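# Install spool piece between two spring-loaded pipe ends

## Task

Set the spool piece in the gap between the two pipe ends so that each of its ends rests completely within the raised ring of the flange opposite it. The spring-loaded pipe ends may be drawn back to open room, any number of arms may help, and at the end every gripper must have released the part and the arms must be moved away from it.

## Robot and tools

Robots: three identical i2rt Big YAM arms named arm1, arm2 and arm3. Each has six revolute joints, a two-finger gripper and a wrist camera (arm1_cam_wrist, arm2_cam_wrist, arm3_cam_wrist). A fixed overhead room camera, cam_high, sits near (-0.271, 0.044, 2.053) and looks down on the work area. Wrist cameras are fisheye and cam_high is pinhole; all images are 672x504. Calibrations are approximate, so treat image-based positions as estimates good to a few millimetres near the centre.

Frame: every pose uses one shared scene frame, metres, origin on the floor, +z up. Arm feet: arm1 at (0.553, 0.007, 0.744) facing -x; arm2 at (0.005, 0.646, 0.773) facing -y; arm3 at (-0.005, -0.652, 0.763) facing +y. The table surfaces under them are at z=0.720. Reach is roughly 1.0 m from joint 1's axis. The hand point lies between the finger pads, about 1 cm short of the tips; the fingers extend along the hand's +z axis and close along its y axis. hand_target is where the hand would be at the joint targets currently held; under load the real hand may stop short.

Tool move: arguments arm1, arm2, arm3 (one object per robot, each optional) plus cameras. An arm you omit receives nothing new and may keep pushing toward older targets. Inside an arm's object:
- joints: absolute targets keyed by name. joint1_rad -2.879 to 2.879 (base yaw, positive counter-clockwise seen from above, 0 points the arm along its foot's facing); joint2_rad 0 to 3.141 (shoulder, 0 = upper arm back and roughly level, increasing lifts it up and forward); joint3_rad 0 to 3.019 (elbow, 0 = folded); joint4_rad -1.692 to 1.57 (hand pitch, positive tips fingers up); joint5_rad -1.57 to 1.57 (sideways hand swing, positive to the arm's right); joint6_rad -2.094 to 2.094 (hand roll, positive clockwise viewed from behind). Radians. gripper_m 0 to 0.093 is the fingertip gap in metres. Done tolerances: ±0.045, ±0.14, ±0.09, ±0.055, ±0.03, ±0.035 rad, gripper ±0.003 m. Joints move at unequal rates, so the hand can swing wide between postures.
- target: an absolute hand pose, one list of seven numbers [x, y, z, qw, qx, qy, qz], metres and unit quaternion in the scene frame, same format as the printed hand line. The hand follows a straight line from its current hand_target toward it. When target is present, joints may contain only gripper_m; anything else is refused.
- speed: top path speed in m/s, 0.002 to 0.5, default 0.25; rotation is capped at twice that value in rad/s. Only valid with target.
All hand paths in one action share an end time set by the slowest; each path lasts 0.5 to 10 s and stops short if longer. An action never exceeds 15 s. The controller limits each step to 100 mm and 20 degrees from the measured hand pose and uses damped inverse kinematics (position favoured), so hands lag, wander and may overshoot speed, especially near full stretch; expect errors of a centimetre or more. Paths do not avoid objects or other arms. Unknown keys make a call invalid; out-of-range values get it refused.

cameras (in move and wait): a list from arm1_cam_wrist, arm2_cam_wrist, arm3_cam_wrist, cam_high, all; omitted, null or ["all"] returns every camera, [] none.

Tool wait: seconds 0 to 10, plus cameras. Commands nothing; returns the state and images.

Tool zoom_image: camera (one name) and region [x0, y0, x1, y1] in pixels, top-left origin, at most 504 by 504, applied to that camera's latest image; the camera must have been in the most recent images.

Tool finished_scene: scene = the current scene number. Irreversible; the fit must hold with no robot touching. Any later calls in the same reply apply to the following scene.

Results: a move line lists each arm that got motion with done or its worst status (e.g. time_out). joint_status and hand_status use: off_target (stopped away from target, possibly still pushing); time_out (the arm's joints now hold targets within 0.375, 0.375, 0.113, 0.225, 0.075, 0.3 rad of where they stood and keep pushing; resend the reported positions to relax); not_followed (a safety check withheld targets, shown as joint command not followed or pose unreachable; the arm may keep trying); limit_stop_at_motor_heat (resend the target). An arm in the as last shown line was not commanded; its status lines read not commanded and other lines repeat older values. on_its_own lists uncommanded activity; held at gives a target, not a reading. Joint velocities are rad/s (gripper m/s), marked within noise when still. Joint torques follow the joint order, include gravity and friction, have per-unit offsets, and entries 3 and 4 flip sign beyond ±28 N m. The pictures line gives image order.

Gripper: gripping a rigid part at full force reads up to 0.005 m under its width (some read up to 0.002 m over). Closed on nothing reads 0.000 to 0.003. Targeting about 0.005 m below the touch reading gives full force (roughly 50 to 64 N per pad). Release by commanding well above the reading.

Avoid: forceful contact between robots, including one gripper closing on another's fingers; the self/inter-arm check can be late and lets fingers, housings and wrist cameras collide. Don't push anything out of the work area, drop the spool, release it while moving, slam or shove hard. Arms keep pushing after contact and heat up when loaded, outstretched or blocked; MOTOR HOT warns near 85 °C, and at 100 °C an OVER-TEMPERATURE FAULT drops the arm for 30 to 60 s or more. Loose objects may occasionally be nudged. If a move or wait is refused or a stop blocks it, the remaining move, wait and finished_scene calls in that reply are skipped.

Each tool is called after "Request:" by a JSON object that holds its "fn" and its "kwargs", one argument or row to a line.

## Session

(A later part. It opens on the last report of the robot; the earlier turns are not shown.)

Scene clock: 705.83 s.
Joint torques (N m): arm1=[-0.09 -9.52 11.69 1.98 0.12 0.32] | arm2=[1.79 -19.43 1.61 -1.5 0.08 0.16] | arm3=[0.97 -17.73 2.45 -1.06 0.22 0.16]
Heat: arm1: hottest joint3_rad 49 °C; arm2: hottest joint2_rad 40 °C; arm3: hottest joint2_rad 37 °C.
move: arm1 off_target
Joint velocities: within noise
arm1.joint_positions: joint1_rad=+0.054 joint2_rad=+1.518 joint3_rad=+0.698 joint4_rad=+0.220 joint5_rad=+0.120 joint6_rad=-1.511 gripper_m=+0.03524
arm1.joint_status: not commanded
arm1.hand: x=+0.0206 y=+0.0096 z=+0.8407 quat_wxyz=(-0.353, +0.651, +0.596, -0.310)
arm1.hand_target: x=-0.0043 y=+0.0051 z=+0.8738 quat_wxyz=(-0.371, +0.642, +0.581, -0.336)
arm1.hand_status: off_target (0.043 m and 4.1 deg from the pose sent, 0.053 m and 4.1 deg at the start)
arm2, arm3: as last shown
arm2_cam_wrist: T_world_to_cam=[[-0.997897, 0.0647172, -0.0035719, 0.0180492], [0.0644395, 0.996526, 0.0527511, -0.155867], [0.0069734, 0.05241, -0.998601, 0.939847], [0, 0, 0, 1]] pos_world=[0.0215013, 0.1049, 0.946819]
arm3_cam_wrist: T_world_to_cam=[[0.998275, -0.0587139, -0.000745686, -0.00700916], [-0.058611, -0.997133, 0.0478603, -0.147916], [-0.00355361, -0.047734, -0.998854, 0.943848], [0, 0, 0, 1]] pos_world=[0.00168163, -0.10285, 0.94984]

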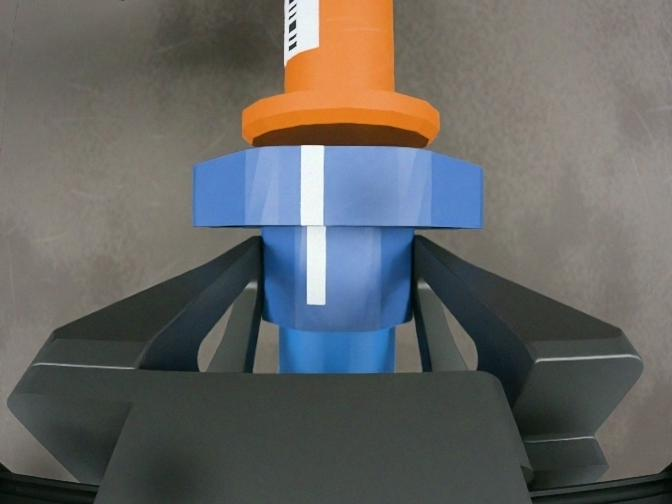

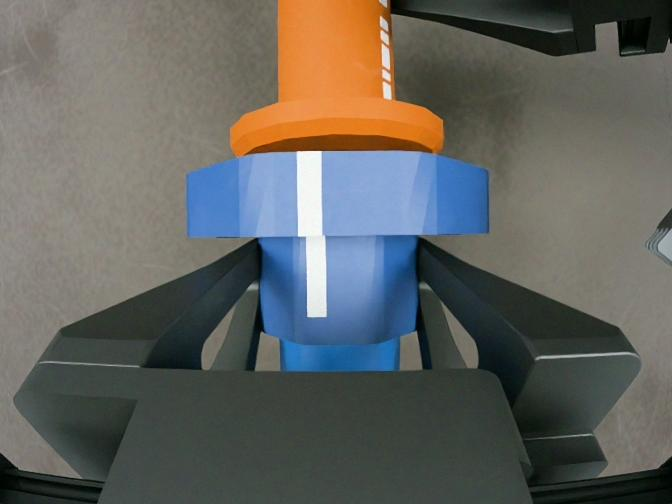

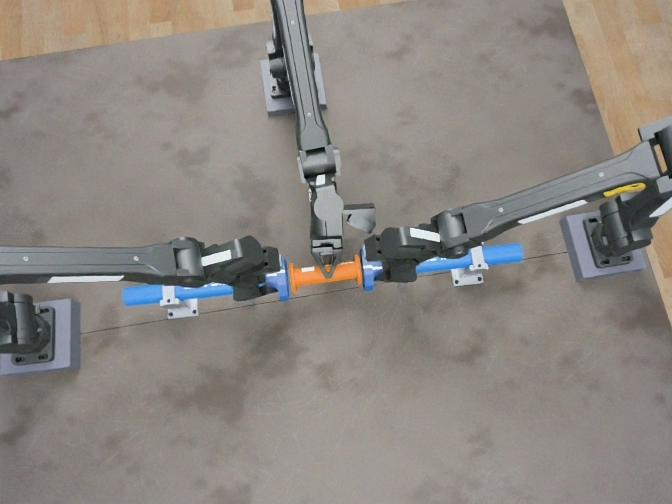

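Request:
{"fn": "move", "kwargs": {
  "arm2": {"target":[0.0215,0.138,0.834,0.1777,0.7022,0.6633,-0.1881],"speed":0.03},
  "arm3": {"target":[-0.006,-0.136,0.836,0.1881,-0.6633,0.7021,0.1777],"speed":0.03},
  "cameras": ["arm2_cam_wrist","arm3_cam_wrist","cam_high"]
}}

Request:
{"fn": "zoom_image", "kwargs": {
  "camera": "cam_high",
  "region": [260, 190, 380, 310]
}}

Scene clock: 717.97 s.
Joint torques (N m): arm1=[-0.09 -9.52 11.66 1.98 0.12 0.32] | arm2=[1.32 -15.62 6.02 -1.5 -0.08 0.11] | arm3=[0.21 -13.57 6.8 -0.92 0.11 0.11]
Heat: arm1: hottest joint3_rad 48 °C; arm2: hottest joint2_rad 40 °C; arm3: hottest joint2_rad 37 °C.
move: arm2 off_target; arm3 off_target
Joint velocities: within noise
arm1: as last shown
arm1.hand: x=+0.0204 y=+0.0096 z=+0.8409 quat_wxyz=(-0.353, +0.651, +0.596, -0.310)
arm1.hand_target: x=-0.0043 y=+0.0050 z=+0.8738 quat_wxyz=(-0.371, +0.642, +0.581, -0.336)
arm2.joint_positions: joint1_rad=+0.097 joint2_rad=+1.625 joint3_rad=+0.915 joint4_rad=-0.299 joint5_rad=+0.055 joint6_rad=+0.091 gripper_m=+0.04982
arm2.joint_status: not commanded
arm2.hand: x=+0.0204 y=+0.1158 z=+0.8270 quat_wxyz=(-0.195, -0.698, -0.658, +0.206)
arm2.hand_target: x=+0.0213 y=+0.1371 z=+0.8329 quat_wxyz=(-0.178, -0.702, -0.663, +0.189)
arm2.hand_status: off_target (0.023 m and 3.0 deg from the pose sent, 0.023 m and 3.2 deg at the start)
arm3.joint_positions: joint1_rad=+0.006 joint2_rad=+1.630 joint3_rad=+0.954 joint4_rad=-0.341 joint5_rad=+0.023 joint6_rad=+0.050 gripper_m=+0.04865
arm3.joint_status: not commanded
arm3.hand: x=+0.0009 y=-0.1136 z=+0.8269 quat_wxyz=(-0.203, +0.659, -0.698, -0.193)
arm3.hand_target: x=-0.0055 y=-0.1349 z=+0.8348 quat_wxyz=(-0.189, +0.663, -0.702, -0.178)
arm3.hand_status: off_target (0.025 m and 2.5 deg from the pose sent, 0.025 m and 2.8 deg at the start)
arm2_cam_wrist: T_world_to_cam=[[-0.997899, 0.0647195, -0.00315213, 0.0177366], [0.0644412, 0.996342, 0.056132, -0.157795], [0.00677343, 0.0558109, -0.998418, 0.939989], [0, 0, 0, 1]] pos_world=[0.0215009, 0.103608, 0.947416]
arm3_cam_wrist: T_world_to_cam=[[0.998293, -0.0584075, -0.000338712, -0.00729371], [-0.0583121, -0.996962, 0.0516432, -0.150325], [-0.00335403, -0.0515353, -0.998666, 0.943938], [0, 0, 0, 1]] pos_world=[0.0016815, -0.101648, 0.950439]

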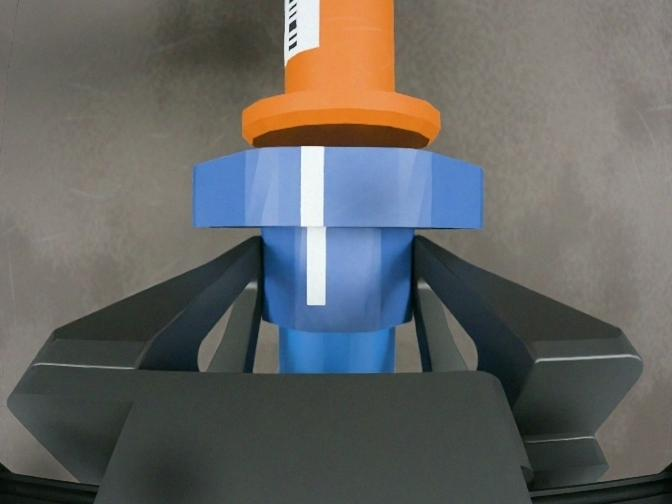

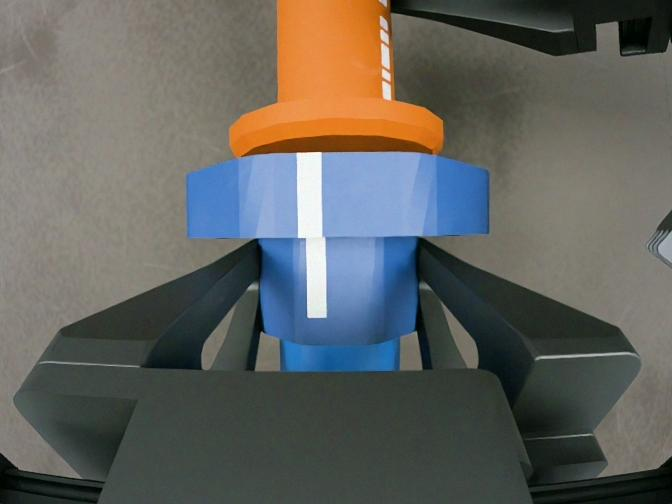

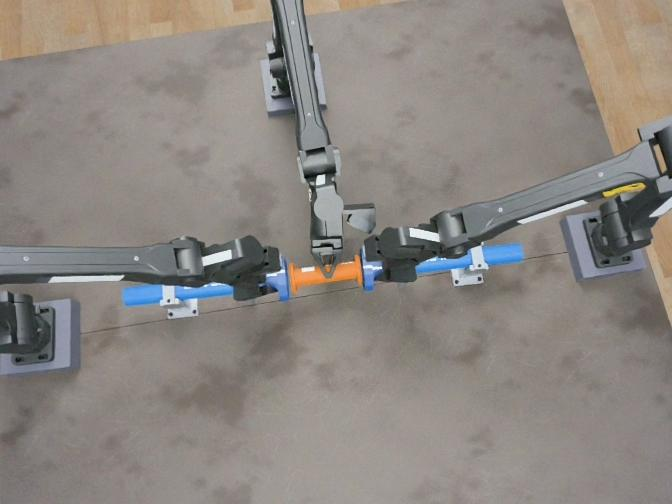

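Scaled by 4.200 (camera's finer frame: 960x720).

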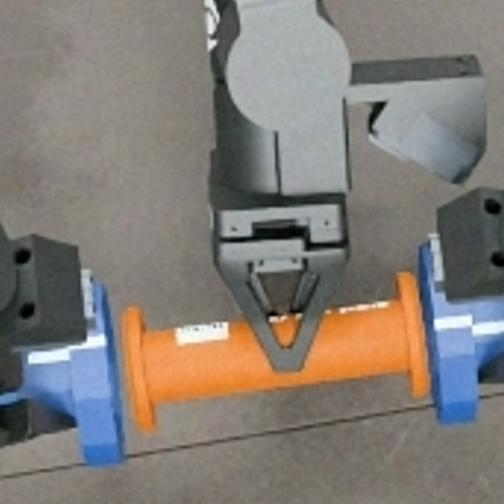

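Request:
{"fn": "move", "kwargs": {
  "arm2": {"target":[0.0205,0.118,0.833,0.1777,0.7022,0.6633,-0.1881],"speed":0.03},
  "arm3": {"target":[-0.005,-0.116,0.836,0.1881,-0.6633,0.7021,0.1777],"speed":0.03},
  "cameras": ["arm2_cam_wrist","arm3_cam_wrist","cam_high"]
}}

Request:
{"fn": "zoom_image", "kwargs": {
  "camera": "cam_high",
  "region": [260, 190, 380, 310]
}}

Scene clock: 722.83 s.
Joint torques (N m): arm1=[-0.09 -9.58 11.66 1.98 0.08 0.31] | arm2=[1.03 -14.1 7.8 -0.73 -0.18 0.08] | arm3=[0.5 -13.16 8.28 -0.36 0.11 0.08]
Heat: arm1: hottest joint3_rad 47 °C; arm2: hottest joint2_rad 39 °C; arm3: hottest joint2_rad 36 °C.
move: arm2 off_target; arm3 off_target
Joint velocities: within noise
arm1.joint_positions: joint1_rad=+0.054 joint2_rad=+1.518 joint3_rad=+0.698 joint4_rad=+0.220 joint5_rad=+0.122 joint6_rad=-1.510 gripper_m=+0.03524
arm1.joint_status: not commanded
arm1.hand: x=+0.0204 y=+0.0098 z=+0.8409 quat_wxyz=(-0.354, +0.652, +0.595, -0.310)
arm1.hand_target: x=-0.0043 y=+0.0051 z=+0.8738 quat_wxyz=(-0.371, +0.642, +0.581, -0.336)
arm1.hand_status: not commanded
arm2.joint_positions: joint1_rad=+0.097 joint2_rad=+1.645 joint3_rad=+0.950 joint4_rad=-0.331 joint5_rad=+0.055 joint6_rad=+0.091 gripper_m=+0.04982
arm2.joint_status: not commanded
arm2.hand: x=+0.0207 y=+0.1084 z=+0.8270 quat_wxyz=(-0.188, -0.699, -0.660, +0.201)
arm2.hand_target: x=+0.0204 y=+0.1179 z=+0.8327 quat_wxyz=(-0.178, -0.702, -0.663, +0.188)
arm2.hand_status: off_target (0.011 m and 1.9 deg from the pose sent, 0.006 m and 3.0 deg at the start)
arm3.joint_positions: joint1_rad=+0.006 joint2_rad=+1.651 joint3_rad=+0.989 joint4_rad=-0.370 joint5_rad=+0.023 joint6_rad=+0.049 gripper_m=+0.04865
arm3.joint_status: not commanded
arm3.hand: x=+0.0010 y=-0.1054 z=+0.8271 quat_wxyz=(-0.198, +0.661, -0.699, -0.187)
arm3.hand_target: x=-0.0047 y=-0.1157 z=+0.8357 quat_wxyz=(-0.189, +0.663, -0.702, -0.178)
arm3.hand_status: off_target (0.015 m and 1.7 deg from the pose sent, 0.011 m and 2.5 deg at the start)
arm2_cam_wrist: T_world_to_cam=[[-0.997897, 0.0648063, -0.0011876, 0.0169888], [0.0645414, 0.995172, 0.0739392, -0.164945], [0.00597359, 0.073707, -0.997262, 0.937449], [0, 0, 0, 1]] pos_world=[0.0219989, 0.0939511, 0.947099]
arm3_cam_wrist: T_world_to_cam=[[0.998305, -0.0581988, 0.000642391, -0.00761672], [-0.0581112, -0.996065, 0.0669111, -0.154678], [-0.00325428, -0.066835, -0.997759, 0.942194], [0, 0, 0, 1]] pos_world=[0.00168143, -0.0915413, 0.950437]

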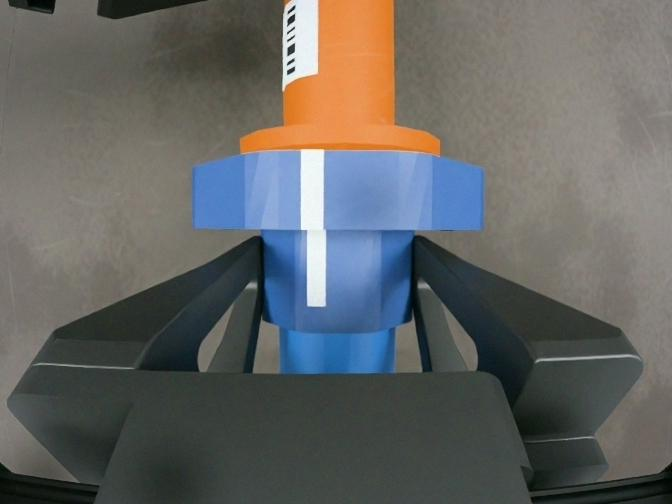

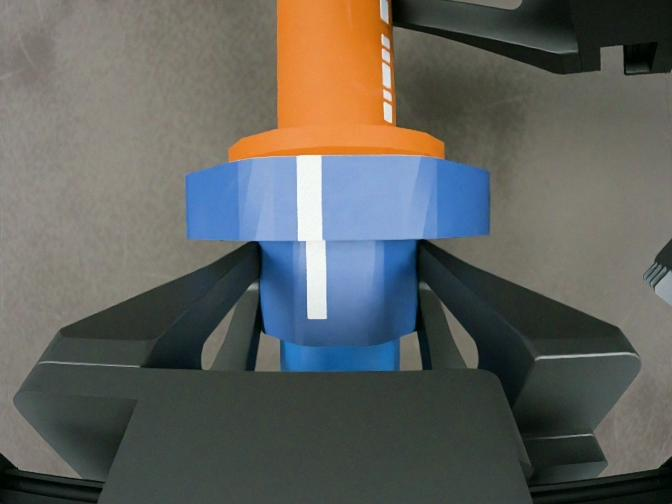

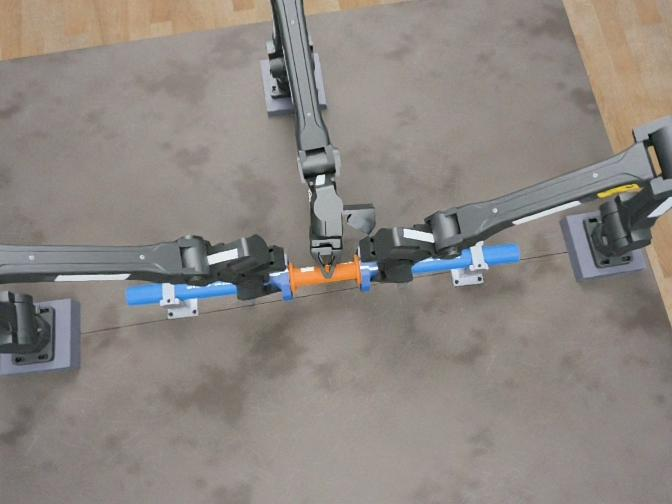

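Scaled by 4.200 (camera's finer frame: 960x720).

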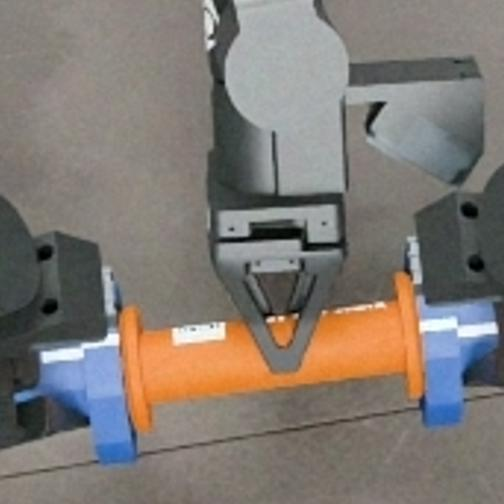

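Request:
{"fn": "zoom_image", "kwargs": {
  "camera": "arm2_cam_wrist",
  "region": [180, 80, 500, 240]
}}

Request:
{"fn": "zoom_image", "kwargs": {
  "camera": "arm3_cam_wrist",
  "region": [170, 80, 500, 245]
}}

Scaled by 1.575 (camera's finer frame: 960x720).

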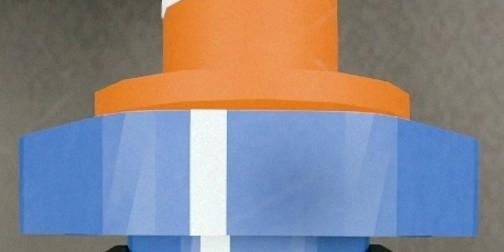

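Scaled by 1.527 (camera's finer frame: 960x720).

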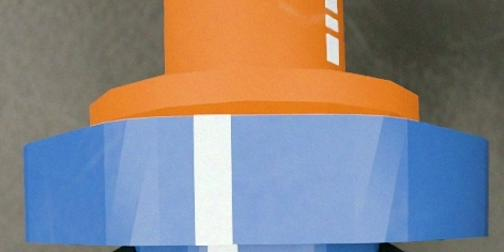

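Request:
{"fn": "move", "kwargs": {
  "arm2": {"target":[0.0200,0.108,0.833,0.1777,0.7022,0.6633,-0.1881],"speed":0.02},
  "arm3": {"target":[-0.0045,-0.106,0.836,0.1881,-0.6633,0.7021,0.1777],"speed":0.02},
  "cameras": ["arm2_cam_wrist","arm3_cam_wrist","cam_high"]
}}

Request:
{"fn": "zoom_image", "kwargs": {
  "camera": "arm2_cam_wrist",
  "region": [180, 80, 500, 240]
}}

Request:
{"fn": "zoom_image", "kwargs": {
  "camera": "arm3_cam_wrist",
  "region": [170, 80, 500, 245]
}}

Request:
{"fn": "zoom_image", "kwargs": {
  "camera": "cam_high",
  "region": [260, 190, 380, 310]
}}

Scene clock: 735.00 s.
Joint torques (N m): arm1=[-0.03 -9.64 11.64 2.02 -0.17 0.21] | arm2=[0.97 -13.33 8.69 -0.38 -0.23 0.07] | arm3=[-0.15 -12.1 9.61 0.03 0.11 0.07]
Heat: arm1: hottest joint3_rad 47 °C; arm2: hottest joint2_rad 37 °C; arm3: hottest joint2_rad 35 °C.
move: arm2 done; arm3 off_target
Joint velocities: within noise
arm1.joint_positions: joint1_rad=+0.054 joint2_rad=+1.519 joint3_rad=+0.698 joint4_rad=+0.219 joint5_rad=+0.129 joint6_rad=-1.502 gripper_m=+0.03524
arm1.joint_status: not commanded
arm1.hand: x=+0.0206 y=+0.0111 z=+0.8402 quat_wxyz=(-0.354, +0.655, +0.592, -0.308)
arm1.hand_target: x=-0.0043 y=+0.0050 z=+0.8739 quat_wxyz=(-0.371, +0.642, +0.581, -0.336)
arm1.hand_status: not commanded
arm2.joint_positions: joint1_rad=+0.097 joint2_rad=+1.656 joint3_rad=+0.968 joint4_rad=-0.350 joint5_rad=+0.055 joint6_rad=+0.091 gripper_m=+0.04982
arm2.joint_status: not commanded
arm2.hand: x=+0.0209 y=+0.1046 z=+0.8270 quat_wxyz=(-0.184, -0.700, -0.661, +0.197)
arm2.hand_target: x=+0.0199 y=+0.1081 z=+0.8329 quat_wxyz=(-0.178, -0.702, -0.663, +0.188)
arm2.hand_status: done (0.007 m and 1.4 deg from the pose sent, 0.006 m and 2.0 deg at the start)
arm3.joint_positions: joint1_rad=+0.006 joint2_rad=+1.660 joint3_rad=+1.005 joint4_rad=-0.388 joint5_rad=+0.022 joint6_rad=+0.049 gripper_m=+0.04865
arm3.joint_status: not commanded
arm3.hand: x=+0.0008 y=-0.1027 z=+0.8271 quat_wxyz=(-0.195, +0.662, -0.700, -0.184)
arm3.hand_target: x=-0.0044 y=-0.1060 z=+0.8359 quat_wxyz=(-0.189, +0.663, -0.702, -0.178)
arm3.hand_status: off_target (0.011 m and 1.1 deg from the pose sent, 0.010 m and 1.7 deg at the start)
arm2_cam_wrist: T_world_to_cam=[[-0.997893, 0.0648742, -0.0000124959, 0.0163905], [0.0646429, 0.994351, 0.0841838, -0.169629], [0.00547378, 0.0840056, -0.99645, 0.936031], [0, 0, 0, 1]] pos_world=[0.0221976, 0.0889758, 0.946989]
arm3_cam_wrist: T_world_to_cam=[[0.998326, -0.0578335, 0.000632021, -0.00734201], [-0.0577083, -0.995318, 0.0775312, -0.16071], [-0.00385484, -0.0774379, -0.99699, 0.940702], [0, 0, 0, 1]] pos_world=[0.00168165, -0.0875365, 0.950335]

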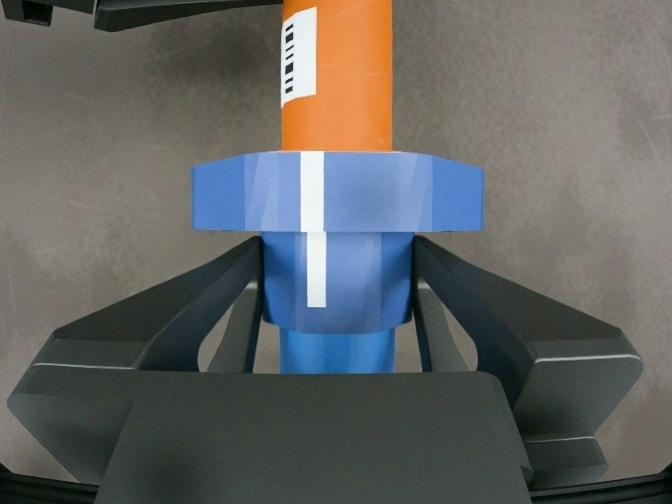

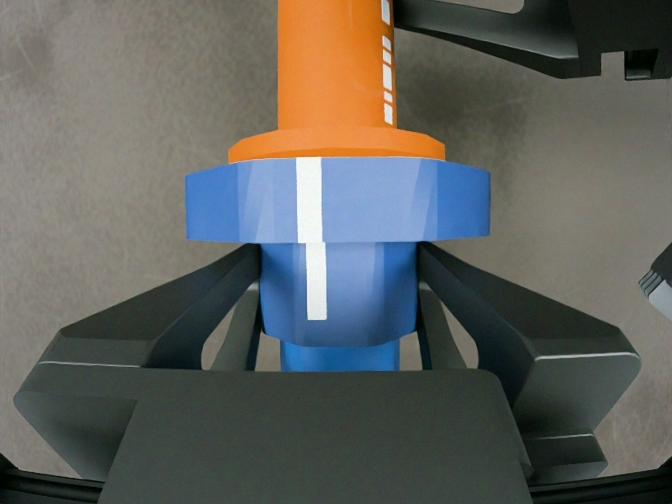

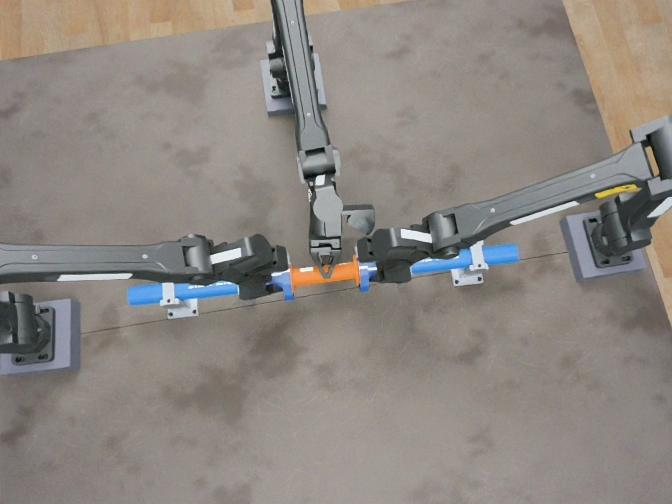

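Scaled by 1.575 (camera's finer frame: 960x720).

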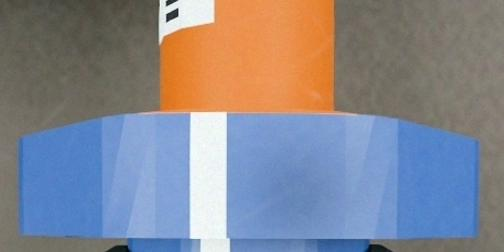

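Scaled by 1.527 (camera's finer frame: 960x720).

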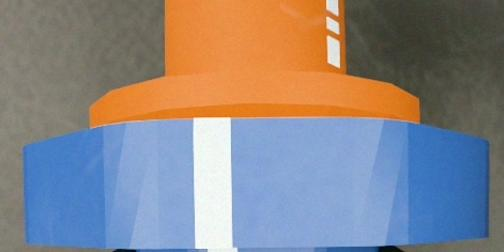

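Scaled by 4.200 (camera's finer frame: 960x720).

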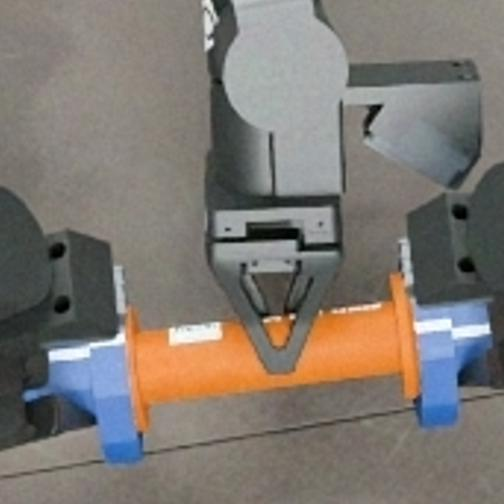

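Request:
{"fn": "move", "kwargs": {
  "arm1": {"target":[-0.0065,0.003,0.871,-0.3776,0.6385,0.5844,-0.3293],"speed":0.03},
  "cameras": ["arm2_cam_wrist","arm3_cam_wrist","cam_high"]
}}

Request:
{"fn": "zoom_image", "kwargs": {
  "camera": "arm2_cam_wrist",
  "region": [180, 80, 500, 240]
}}

Request:
{"fn": "zoom_image", "kwargs": {
  "camera": "arm3_cam_wrist",
  "region": [170, 80, 500, 245]
}}

Request:
{"fn": "zoom_image", "kwargs": {
  "camera": "cam_high",
  "region": [260, 190, 380, 310]
}}

Scene clock: 764.70 s.
Joint torques (N m): arm1=[0.15 -9.82 11.34 2.39 0.07 0.06] | arm2=[0.79 -13.51 8.58 -0.38 -0.24 0.06] | arm3=[0.85 -13.22 9.11 0.01 0.08 0.05]
Heat: arm1: hottest joint3_rad 46 °C; arm2: hottest joint2_rad 36 °C; arm3: hottest joint2_rad 34 °C.
move: arm1 off_target
Joint velocities: within noise
arm1.joint_positions: joint1_rad=+0.060 joint2_rad=+1.525 joint3_rad=+0.698 joint4_rad=+0.219 joint5_rad=+0.142 joint6_rad=-1.502 gripper_m=+0.03524
arm1.joint_status: not commanded
arm1.hand: x=+0.0210 y=+0.0099 z=+0.8373 quat_wxyz=(-0.356, +0.656, +0.592, -0.304)
arm1.hand_target: x=-0.0038 y=+0.0030 z=+0.8718 quat_wxyz=(-0.378, +0.639, +0.584, -0.329)
arm1.hand_status: off_target (0.044 m and 4.5 deg from the pose sent, 0.042 m and 4.2 deg at the start)
arm2: as last shown
arm2.joint_positions: joint1_rad=+0.097 joint2_rad=+1.657 joint3_rad=+0.970 joint4_rad=-0.350 joint5_rad=+0.055 joint6_rad=+0.091 gripper_m=+0.04982
arm2.hand: x=+0.0209 y=+0.1041 z=+0.8270 quat_wxyz=(-0.184, -0.700, -0.661, +0.197)
arm3.joint_positions: joint1_rad=+0.006 joint2_rad=+1.663 joint3_rad=+1.009 joint4_rad=-0.389 joint5_rad=+0.022 joint6_rad=+0.049 gripper_m=+0.04865
arm3.joint_status: not commanded
arm3.hand: x=+0.0008 y=-0.1013 z=+0.8271 quat_wxyz=(-0.195, +0.662, -0.700, -0.184)
arm3.hand_target: x=-0.0043 y=-0.1060 z=+0.8359 quat_wxyz=(-0.188, +0.663, -0.702, -0.178)
arm3.hand_status: not commanded
arm2_cam_wrist: T_world_to_cam=[[-0.997893, 0.0648742, -0.0000124959, 0.0164229], [0.0646429, 0.994351, 0.0841838, -0.169132], [0.00547378, 0.0840056, -0.99645, 0.936073], [0, 0, 0, 1]] pos_world=[0.0221976, 0.0884758, 0.946989]
arm3_cam_wrist: T_world_to_cam=[[0.998326, -0.0578355, 0.000609049, -0.00724518], [-0.0577101, -0.995349, 0.0771343, -0.159042], [-0.00385489, -0.0770403, -0.997021, 0.940866], [0, 0, 0, 1]] pos_world=[0.00168165, -0.0862367, 0.950335]

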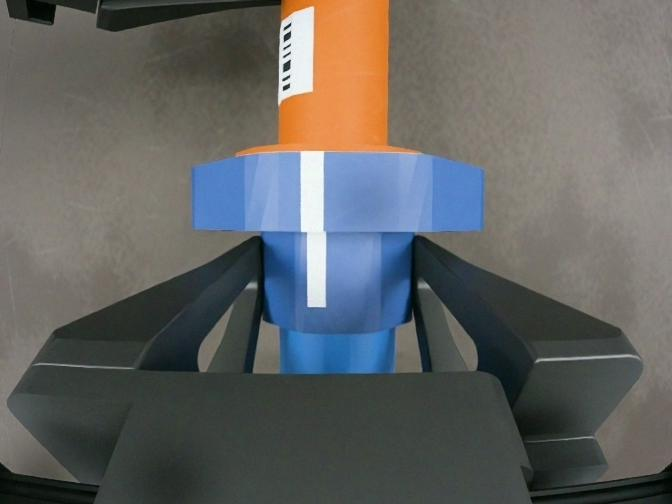

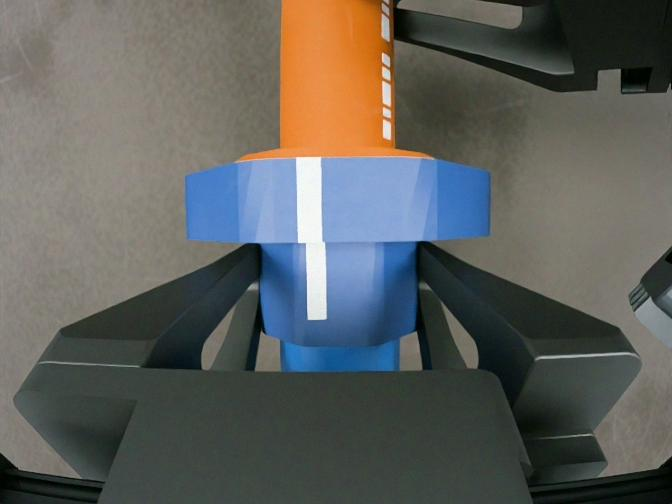

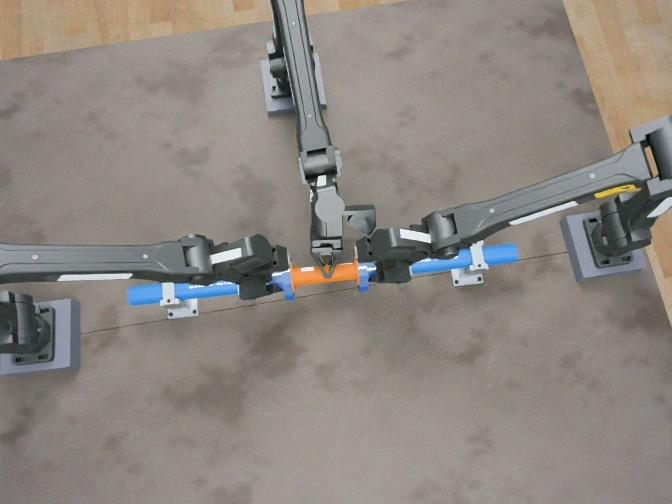

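Scaled by 1.575 (camera's finer frame: 960x720).

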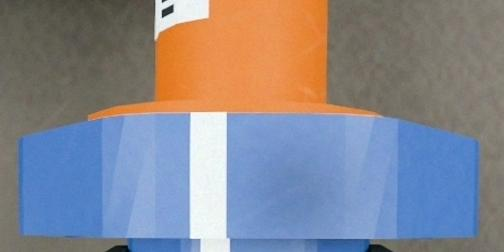

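Scaled by 1.527 (camera's finer frame: 960x720).

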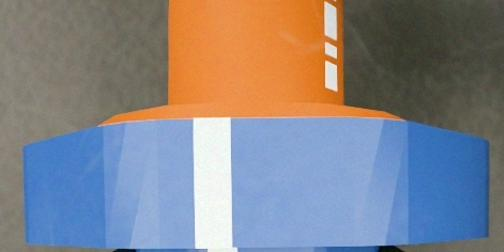

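Scaled by 4.200 (camera's finer frame: 960x720).

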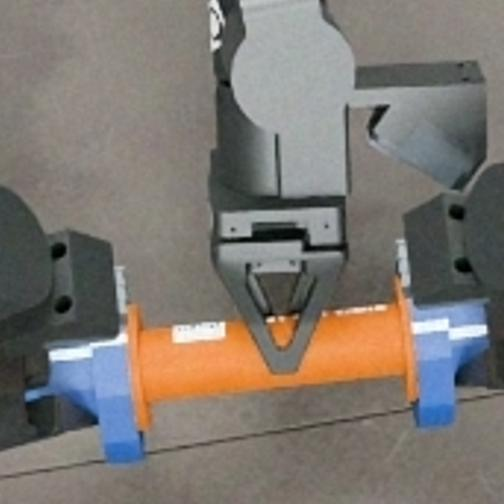

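Request:
{"fn": "move", "kwargs": {
  "arm2": {"target":[0.0195,0.096,0.833,0.1777,0.7022,0.6633,-0.1881],"speed":0.02},
  "arm3": {"target":[-0.0042,-0.094,0.836,0.1881,-0.6633,0.7021,0.1777],"speed":0.02},
  "cameras": ["arm2_cam_wrist","arm3_cam_wrist","cam_high"]
}}

Request:
{"fn": "zoom_image", "kwargs": {
  "camera": "cam_high",
  "region": [260, 190, 380, 310]
}}

Scene clock: 770.20 s.
Joint torques (N m): arm1=[0.09 -9.99 11.3 2.37 -0.08 0.11] | arm2=[0.73 -12.63 9.65 0.12 -0.22 0.05] | arm3=[0.32 -12.28 10.61 0.23 0.07 0.08]
Heat: arm1: hottest joint3_rad 46 °C; arm2: hottest joint3_rad 37 °C; arm3: hottest joint3_rad 35 °C.
move: arm2 done; arm3 off_target
Joint velocities: within noise
arm1.joint_positions: joint1_rad=+0.061 joint2_rad=+1.528 joint3_rad=+0.698 joint4_rad=+0.219 joint5_rad=+0.146 joint6_rad=-1.506 gripper_m=+0.03524
arm1.joint_status: not commanded
arm1.hand: x=+0.0212 y=+0.0103 z=+0.8358 quat_wxyz=(-0.357, +0.656, +0.594, -0.301)
arm1.hand_target: x=-0.0038 y=+0.0030 z=+0.8720 quat_wxyz=(-0.378, +0.639, +0.584, -0.329)
arm1.hand_status: not commanded
arm2.joint_positions: joint1_rad=+0.097 joint2_rad=+1.671 joint3_rad=+0.993 joint4_rad=-0.371 joint5_rad=+0.054 joint6_rad=+0.090 gripper_m=+0.04982
arm2.joint_status: not commanded
arm2.hand: x=+0.0214 y=+0.0991 z=+0.8273 quat_wxyz=(-0.181, -0.701, -0.662, +0.193)
arm2.hand_target: x=+0.0194 y=+0.0962 z=+0.8329 quat_wxyz=(-0.178, -0.702, -0.663, +0.188)
arm2.hand_status: done (0.007 m and 0.7 deg from the pose sent, 0.010 m and 1.4 deg at the start)
arm3.joint_positions: joint1_rad=+0.006 joint2_rad=+1.675 joint3_rad=+1.029 joint4_rad=-0.408 joint5_rad=+0.022 joint6_rad=+0.049 gripper_m=+0.04865
arm3.joint_status: not commanded
arm3.hand: x=+0.0008 y=-0.0974 z=+0.8272 quat_wxyz=(-0.191, +0.663, -0.701, -0.180)
arm3.hand_target: x=-0.0041 y=-0.0942 z=+0.8360 quat_wxyz=(-0.188, +0.663, -0.702, -0.178)
arm3.hand_status: off_target (0.011 m and 0.5 deg from the pose sent, 0.012 m and 1.1 deg at the start)
arm2_cam_wrist: T_world_to_cam=[[-0.997968, 0.0637222, 0.000094975, 0.0173257], [0.0634419, 0.993435, 0.0951913, -0.173259], [0.00597145, 0.0950039, -0.995459, 0.934835], [0, 0, 0, 1]] pos_world=[0.0227, 0.0822048, 0.947081]
arm3_cam_wrist: T_world_to_cam=[[0.99833, -0.0577623, 0.000823429, -0.00714205], [-0.0576112, -0.994467, 0.0878411, -0.163956], [-0.00425503, -0.0877418, -0.996134, 0.939457], [0, 0, 0, 1]] pos_world=[0.00168181, -0.081032, 0.950233]

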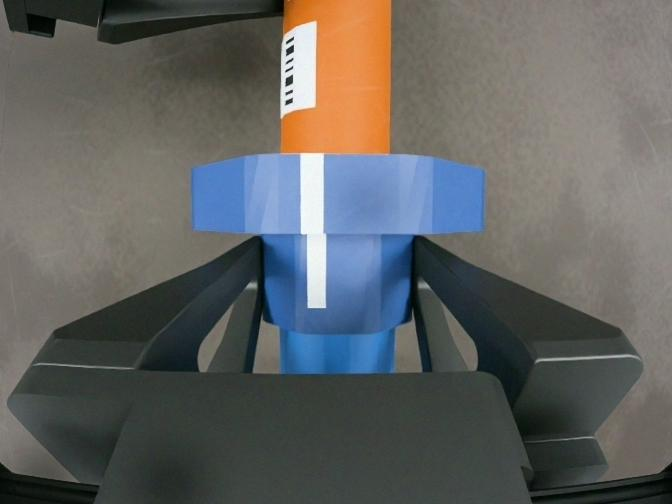

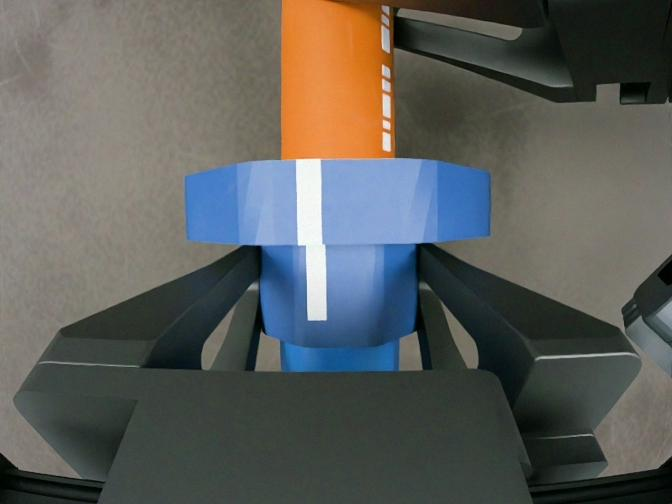

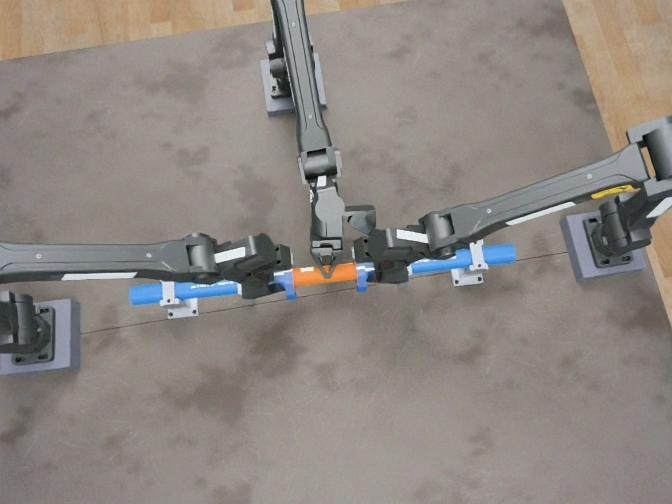

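Scaled by 4.200 (camera's finer frame: 960x720).

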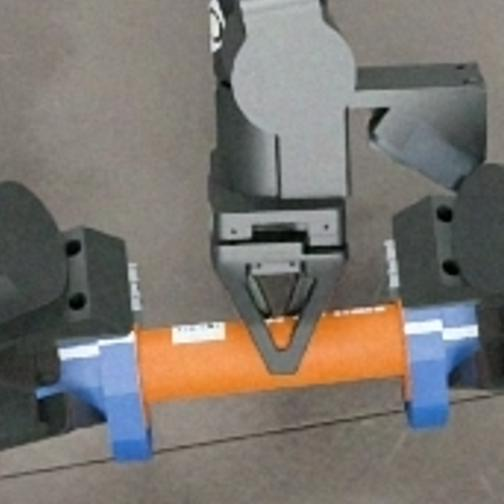

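Request:
{"fn": "move", "kwargs": {
  "arm2": {"target":[0.019,0.080,0.833,0.1777,0.7022,0.6633,-0.1881],"speed":0.025},
  "arm3": {"target":[-0.004,-0.078,0.836,0.1881,-0.6633,0.7021,0.1777],"speed":0.025},
  "cameras": ["arm2_cam_wrist","arm3_cam_wrist","cam_high"]
}}

Request:
{"fn": "zoom_image", "kwargs": {
  "camera": "cam_high",
  "region": [260, 190, 380, 310]
}}

Scene clock: 774.53 s.
Joint torques (N m): arm1=[0.15 -10.23 11.29 2.39 -0.08 0.17] | arm2=[0.56 -11.11 11.71 0.92 -0.27 0.03] | arm3=[0.03 -9.52 12.59 1.07 0.08 0.02]
Heat: arm1: hottest joint3_rad 46 °C; arm2: hottest joint3_rad 38 °C; arm3: hottest joint3_rad 35 °C.
move: arm2 off_target; arm3 off_target
Joint velocities: within noise
arm1.joint_positions: joint1_rad=+0.061 joint2_rad=+1.530 joint3_rad=+0.698 joint4_rad=+0.219 joint5_rad=+0.146 joint6_rad=-1.511 gripper_m=+0.03524
arm1.joint_status: not commanded
arm1.hand: x=+0.0213 y=+0.0103 z=+0.8346 quat_wxyz=(-0.357, +0.655, +0.596, -0.299)
arm1.hand_target: x=-0.0038 y=+0.0030 z=+0.8719 quat_wxyz=(-0.378, +0.639, +0.584, -0.329)
arm1.hand_status: not commanded
arm2.joint_positions: joint1_rad=+0.097 joint2_rad=+1.682 joint3_rad=+1.015 joint4_rad=-0.408 joint5_rad=+0.054 joint6_rad=+0.090 gripper_m=+0.04982
arm2.joint_status: not commanded
arm2.hand: x=+0.0215 y=+0.0981 z=+0.8260 quat_wxyz=(-0.171, -0.703, -0.665, +0.185)
arm2.hand_target: x=+0.0188 y=+0.0809 z=+0.8331 quat_wxyz=(-0.178, -0.702, -0.663, +0.188)
arm2.hand_status: off_target (0.020 m and 0.9 deg from the pose sent, 0.020 m and 0.7 deg at the start)
arm3.joint_positions: joint1_rad=+0.006 joint2_rad=+1.687 joint3_rad=+1.051 joint4_rad=-0.441 joint5_rad=+0.023 joint6_rad=+0.049 gripper_m=+0.04865
arm3.joint_status: not commanded
arm3.hand: x=+0.0009 y=-0.0955 z=+0.8265 quat_wxyz=(-0.184, +0.665, -0.703, -0.172)
arm3.hand_target: x=-0.0040 y=-0.0788 z=+0.8362 quat_wxyz=(-0.188, +0.663, -0.702, -0.178)
arm3.hand_status: off_target (0.021 m and 0.9 deg from the pose sent, 0.022 m and 0.5 deg at the start)
arm2_cam_wrist: T_world_to_cam=[[-0.997962, 0.063738, 0.00311151, 0.014939], [0.0636427, 0.99053, 0.121653, -0.193694], [0.00467186, 0.121603, -0.992568, 0.928744], [0, 0, 0, 1]] pos_world=[0.0228968, 0.0779697, 0.945358]
arm3_cam_wrist: T_world_to_cam=[[0.998298, -0.0582553, 0.00280902, -0.00879106], [-0.0582083, -0.992162, 0.110569, -0.18057], [-0.0036542, -0.110544, -0.993865, 0.934875], [0, 0, 0, 1]] pos_world=[0.00168162, -0.0763223, 0.949129]

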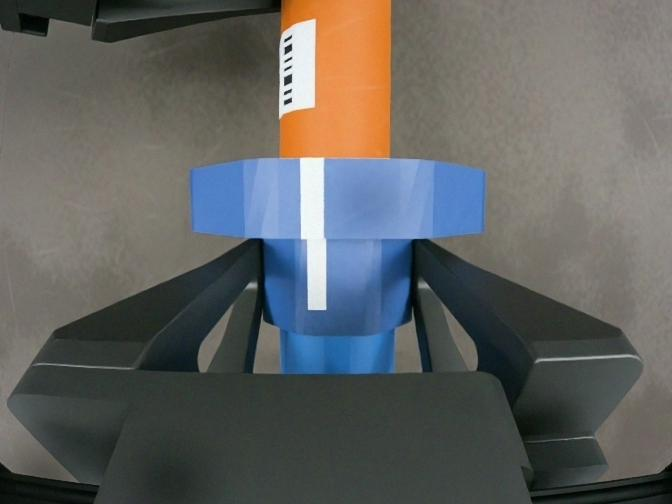

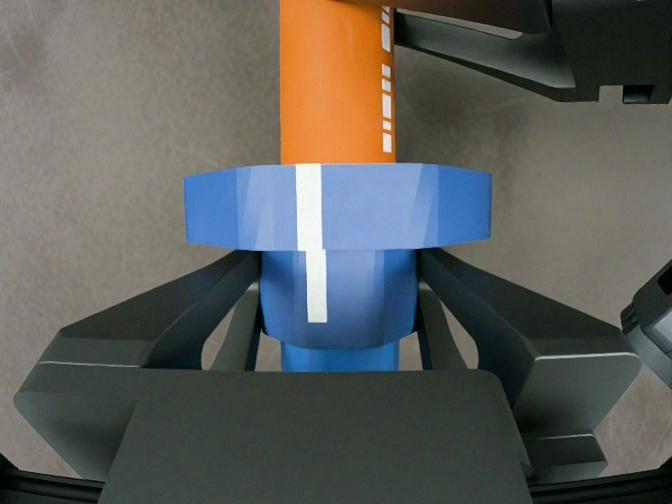

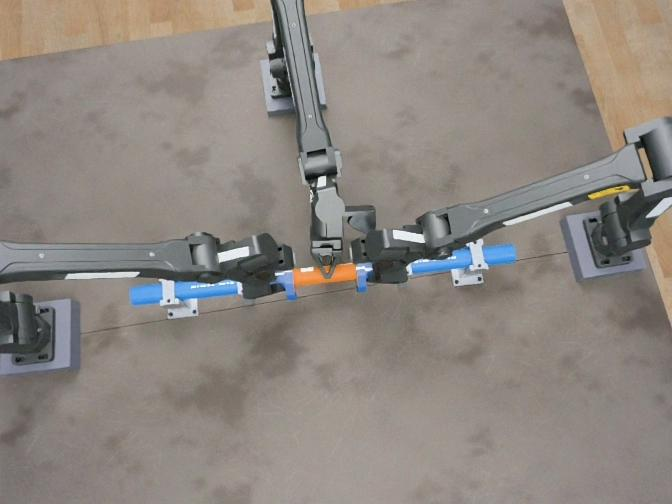

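Scaled by 4.200 (camera's finer frame: 960x720).

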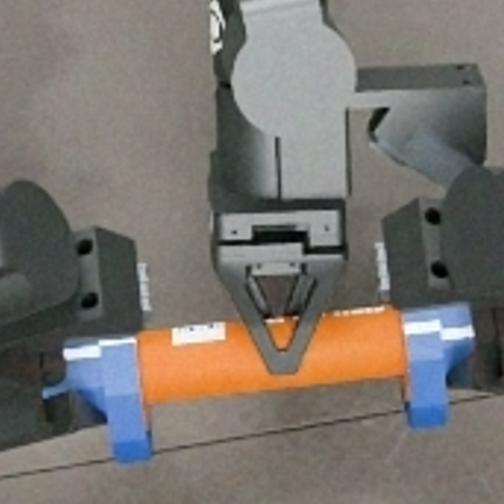

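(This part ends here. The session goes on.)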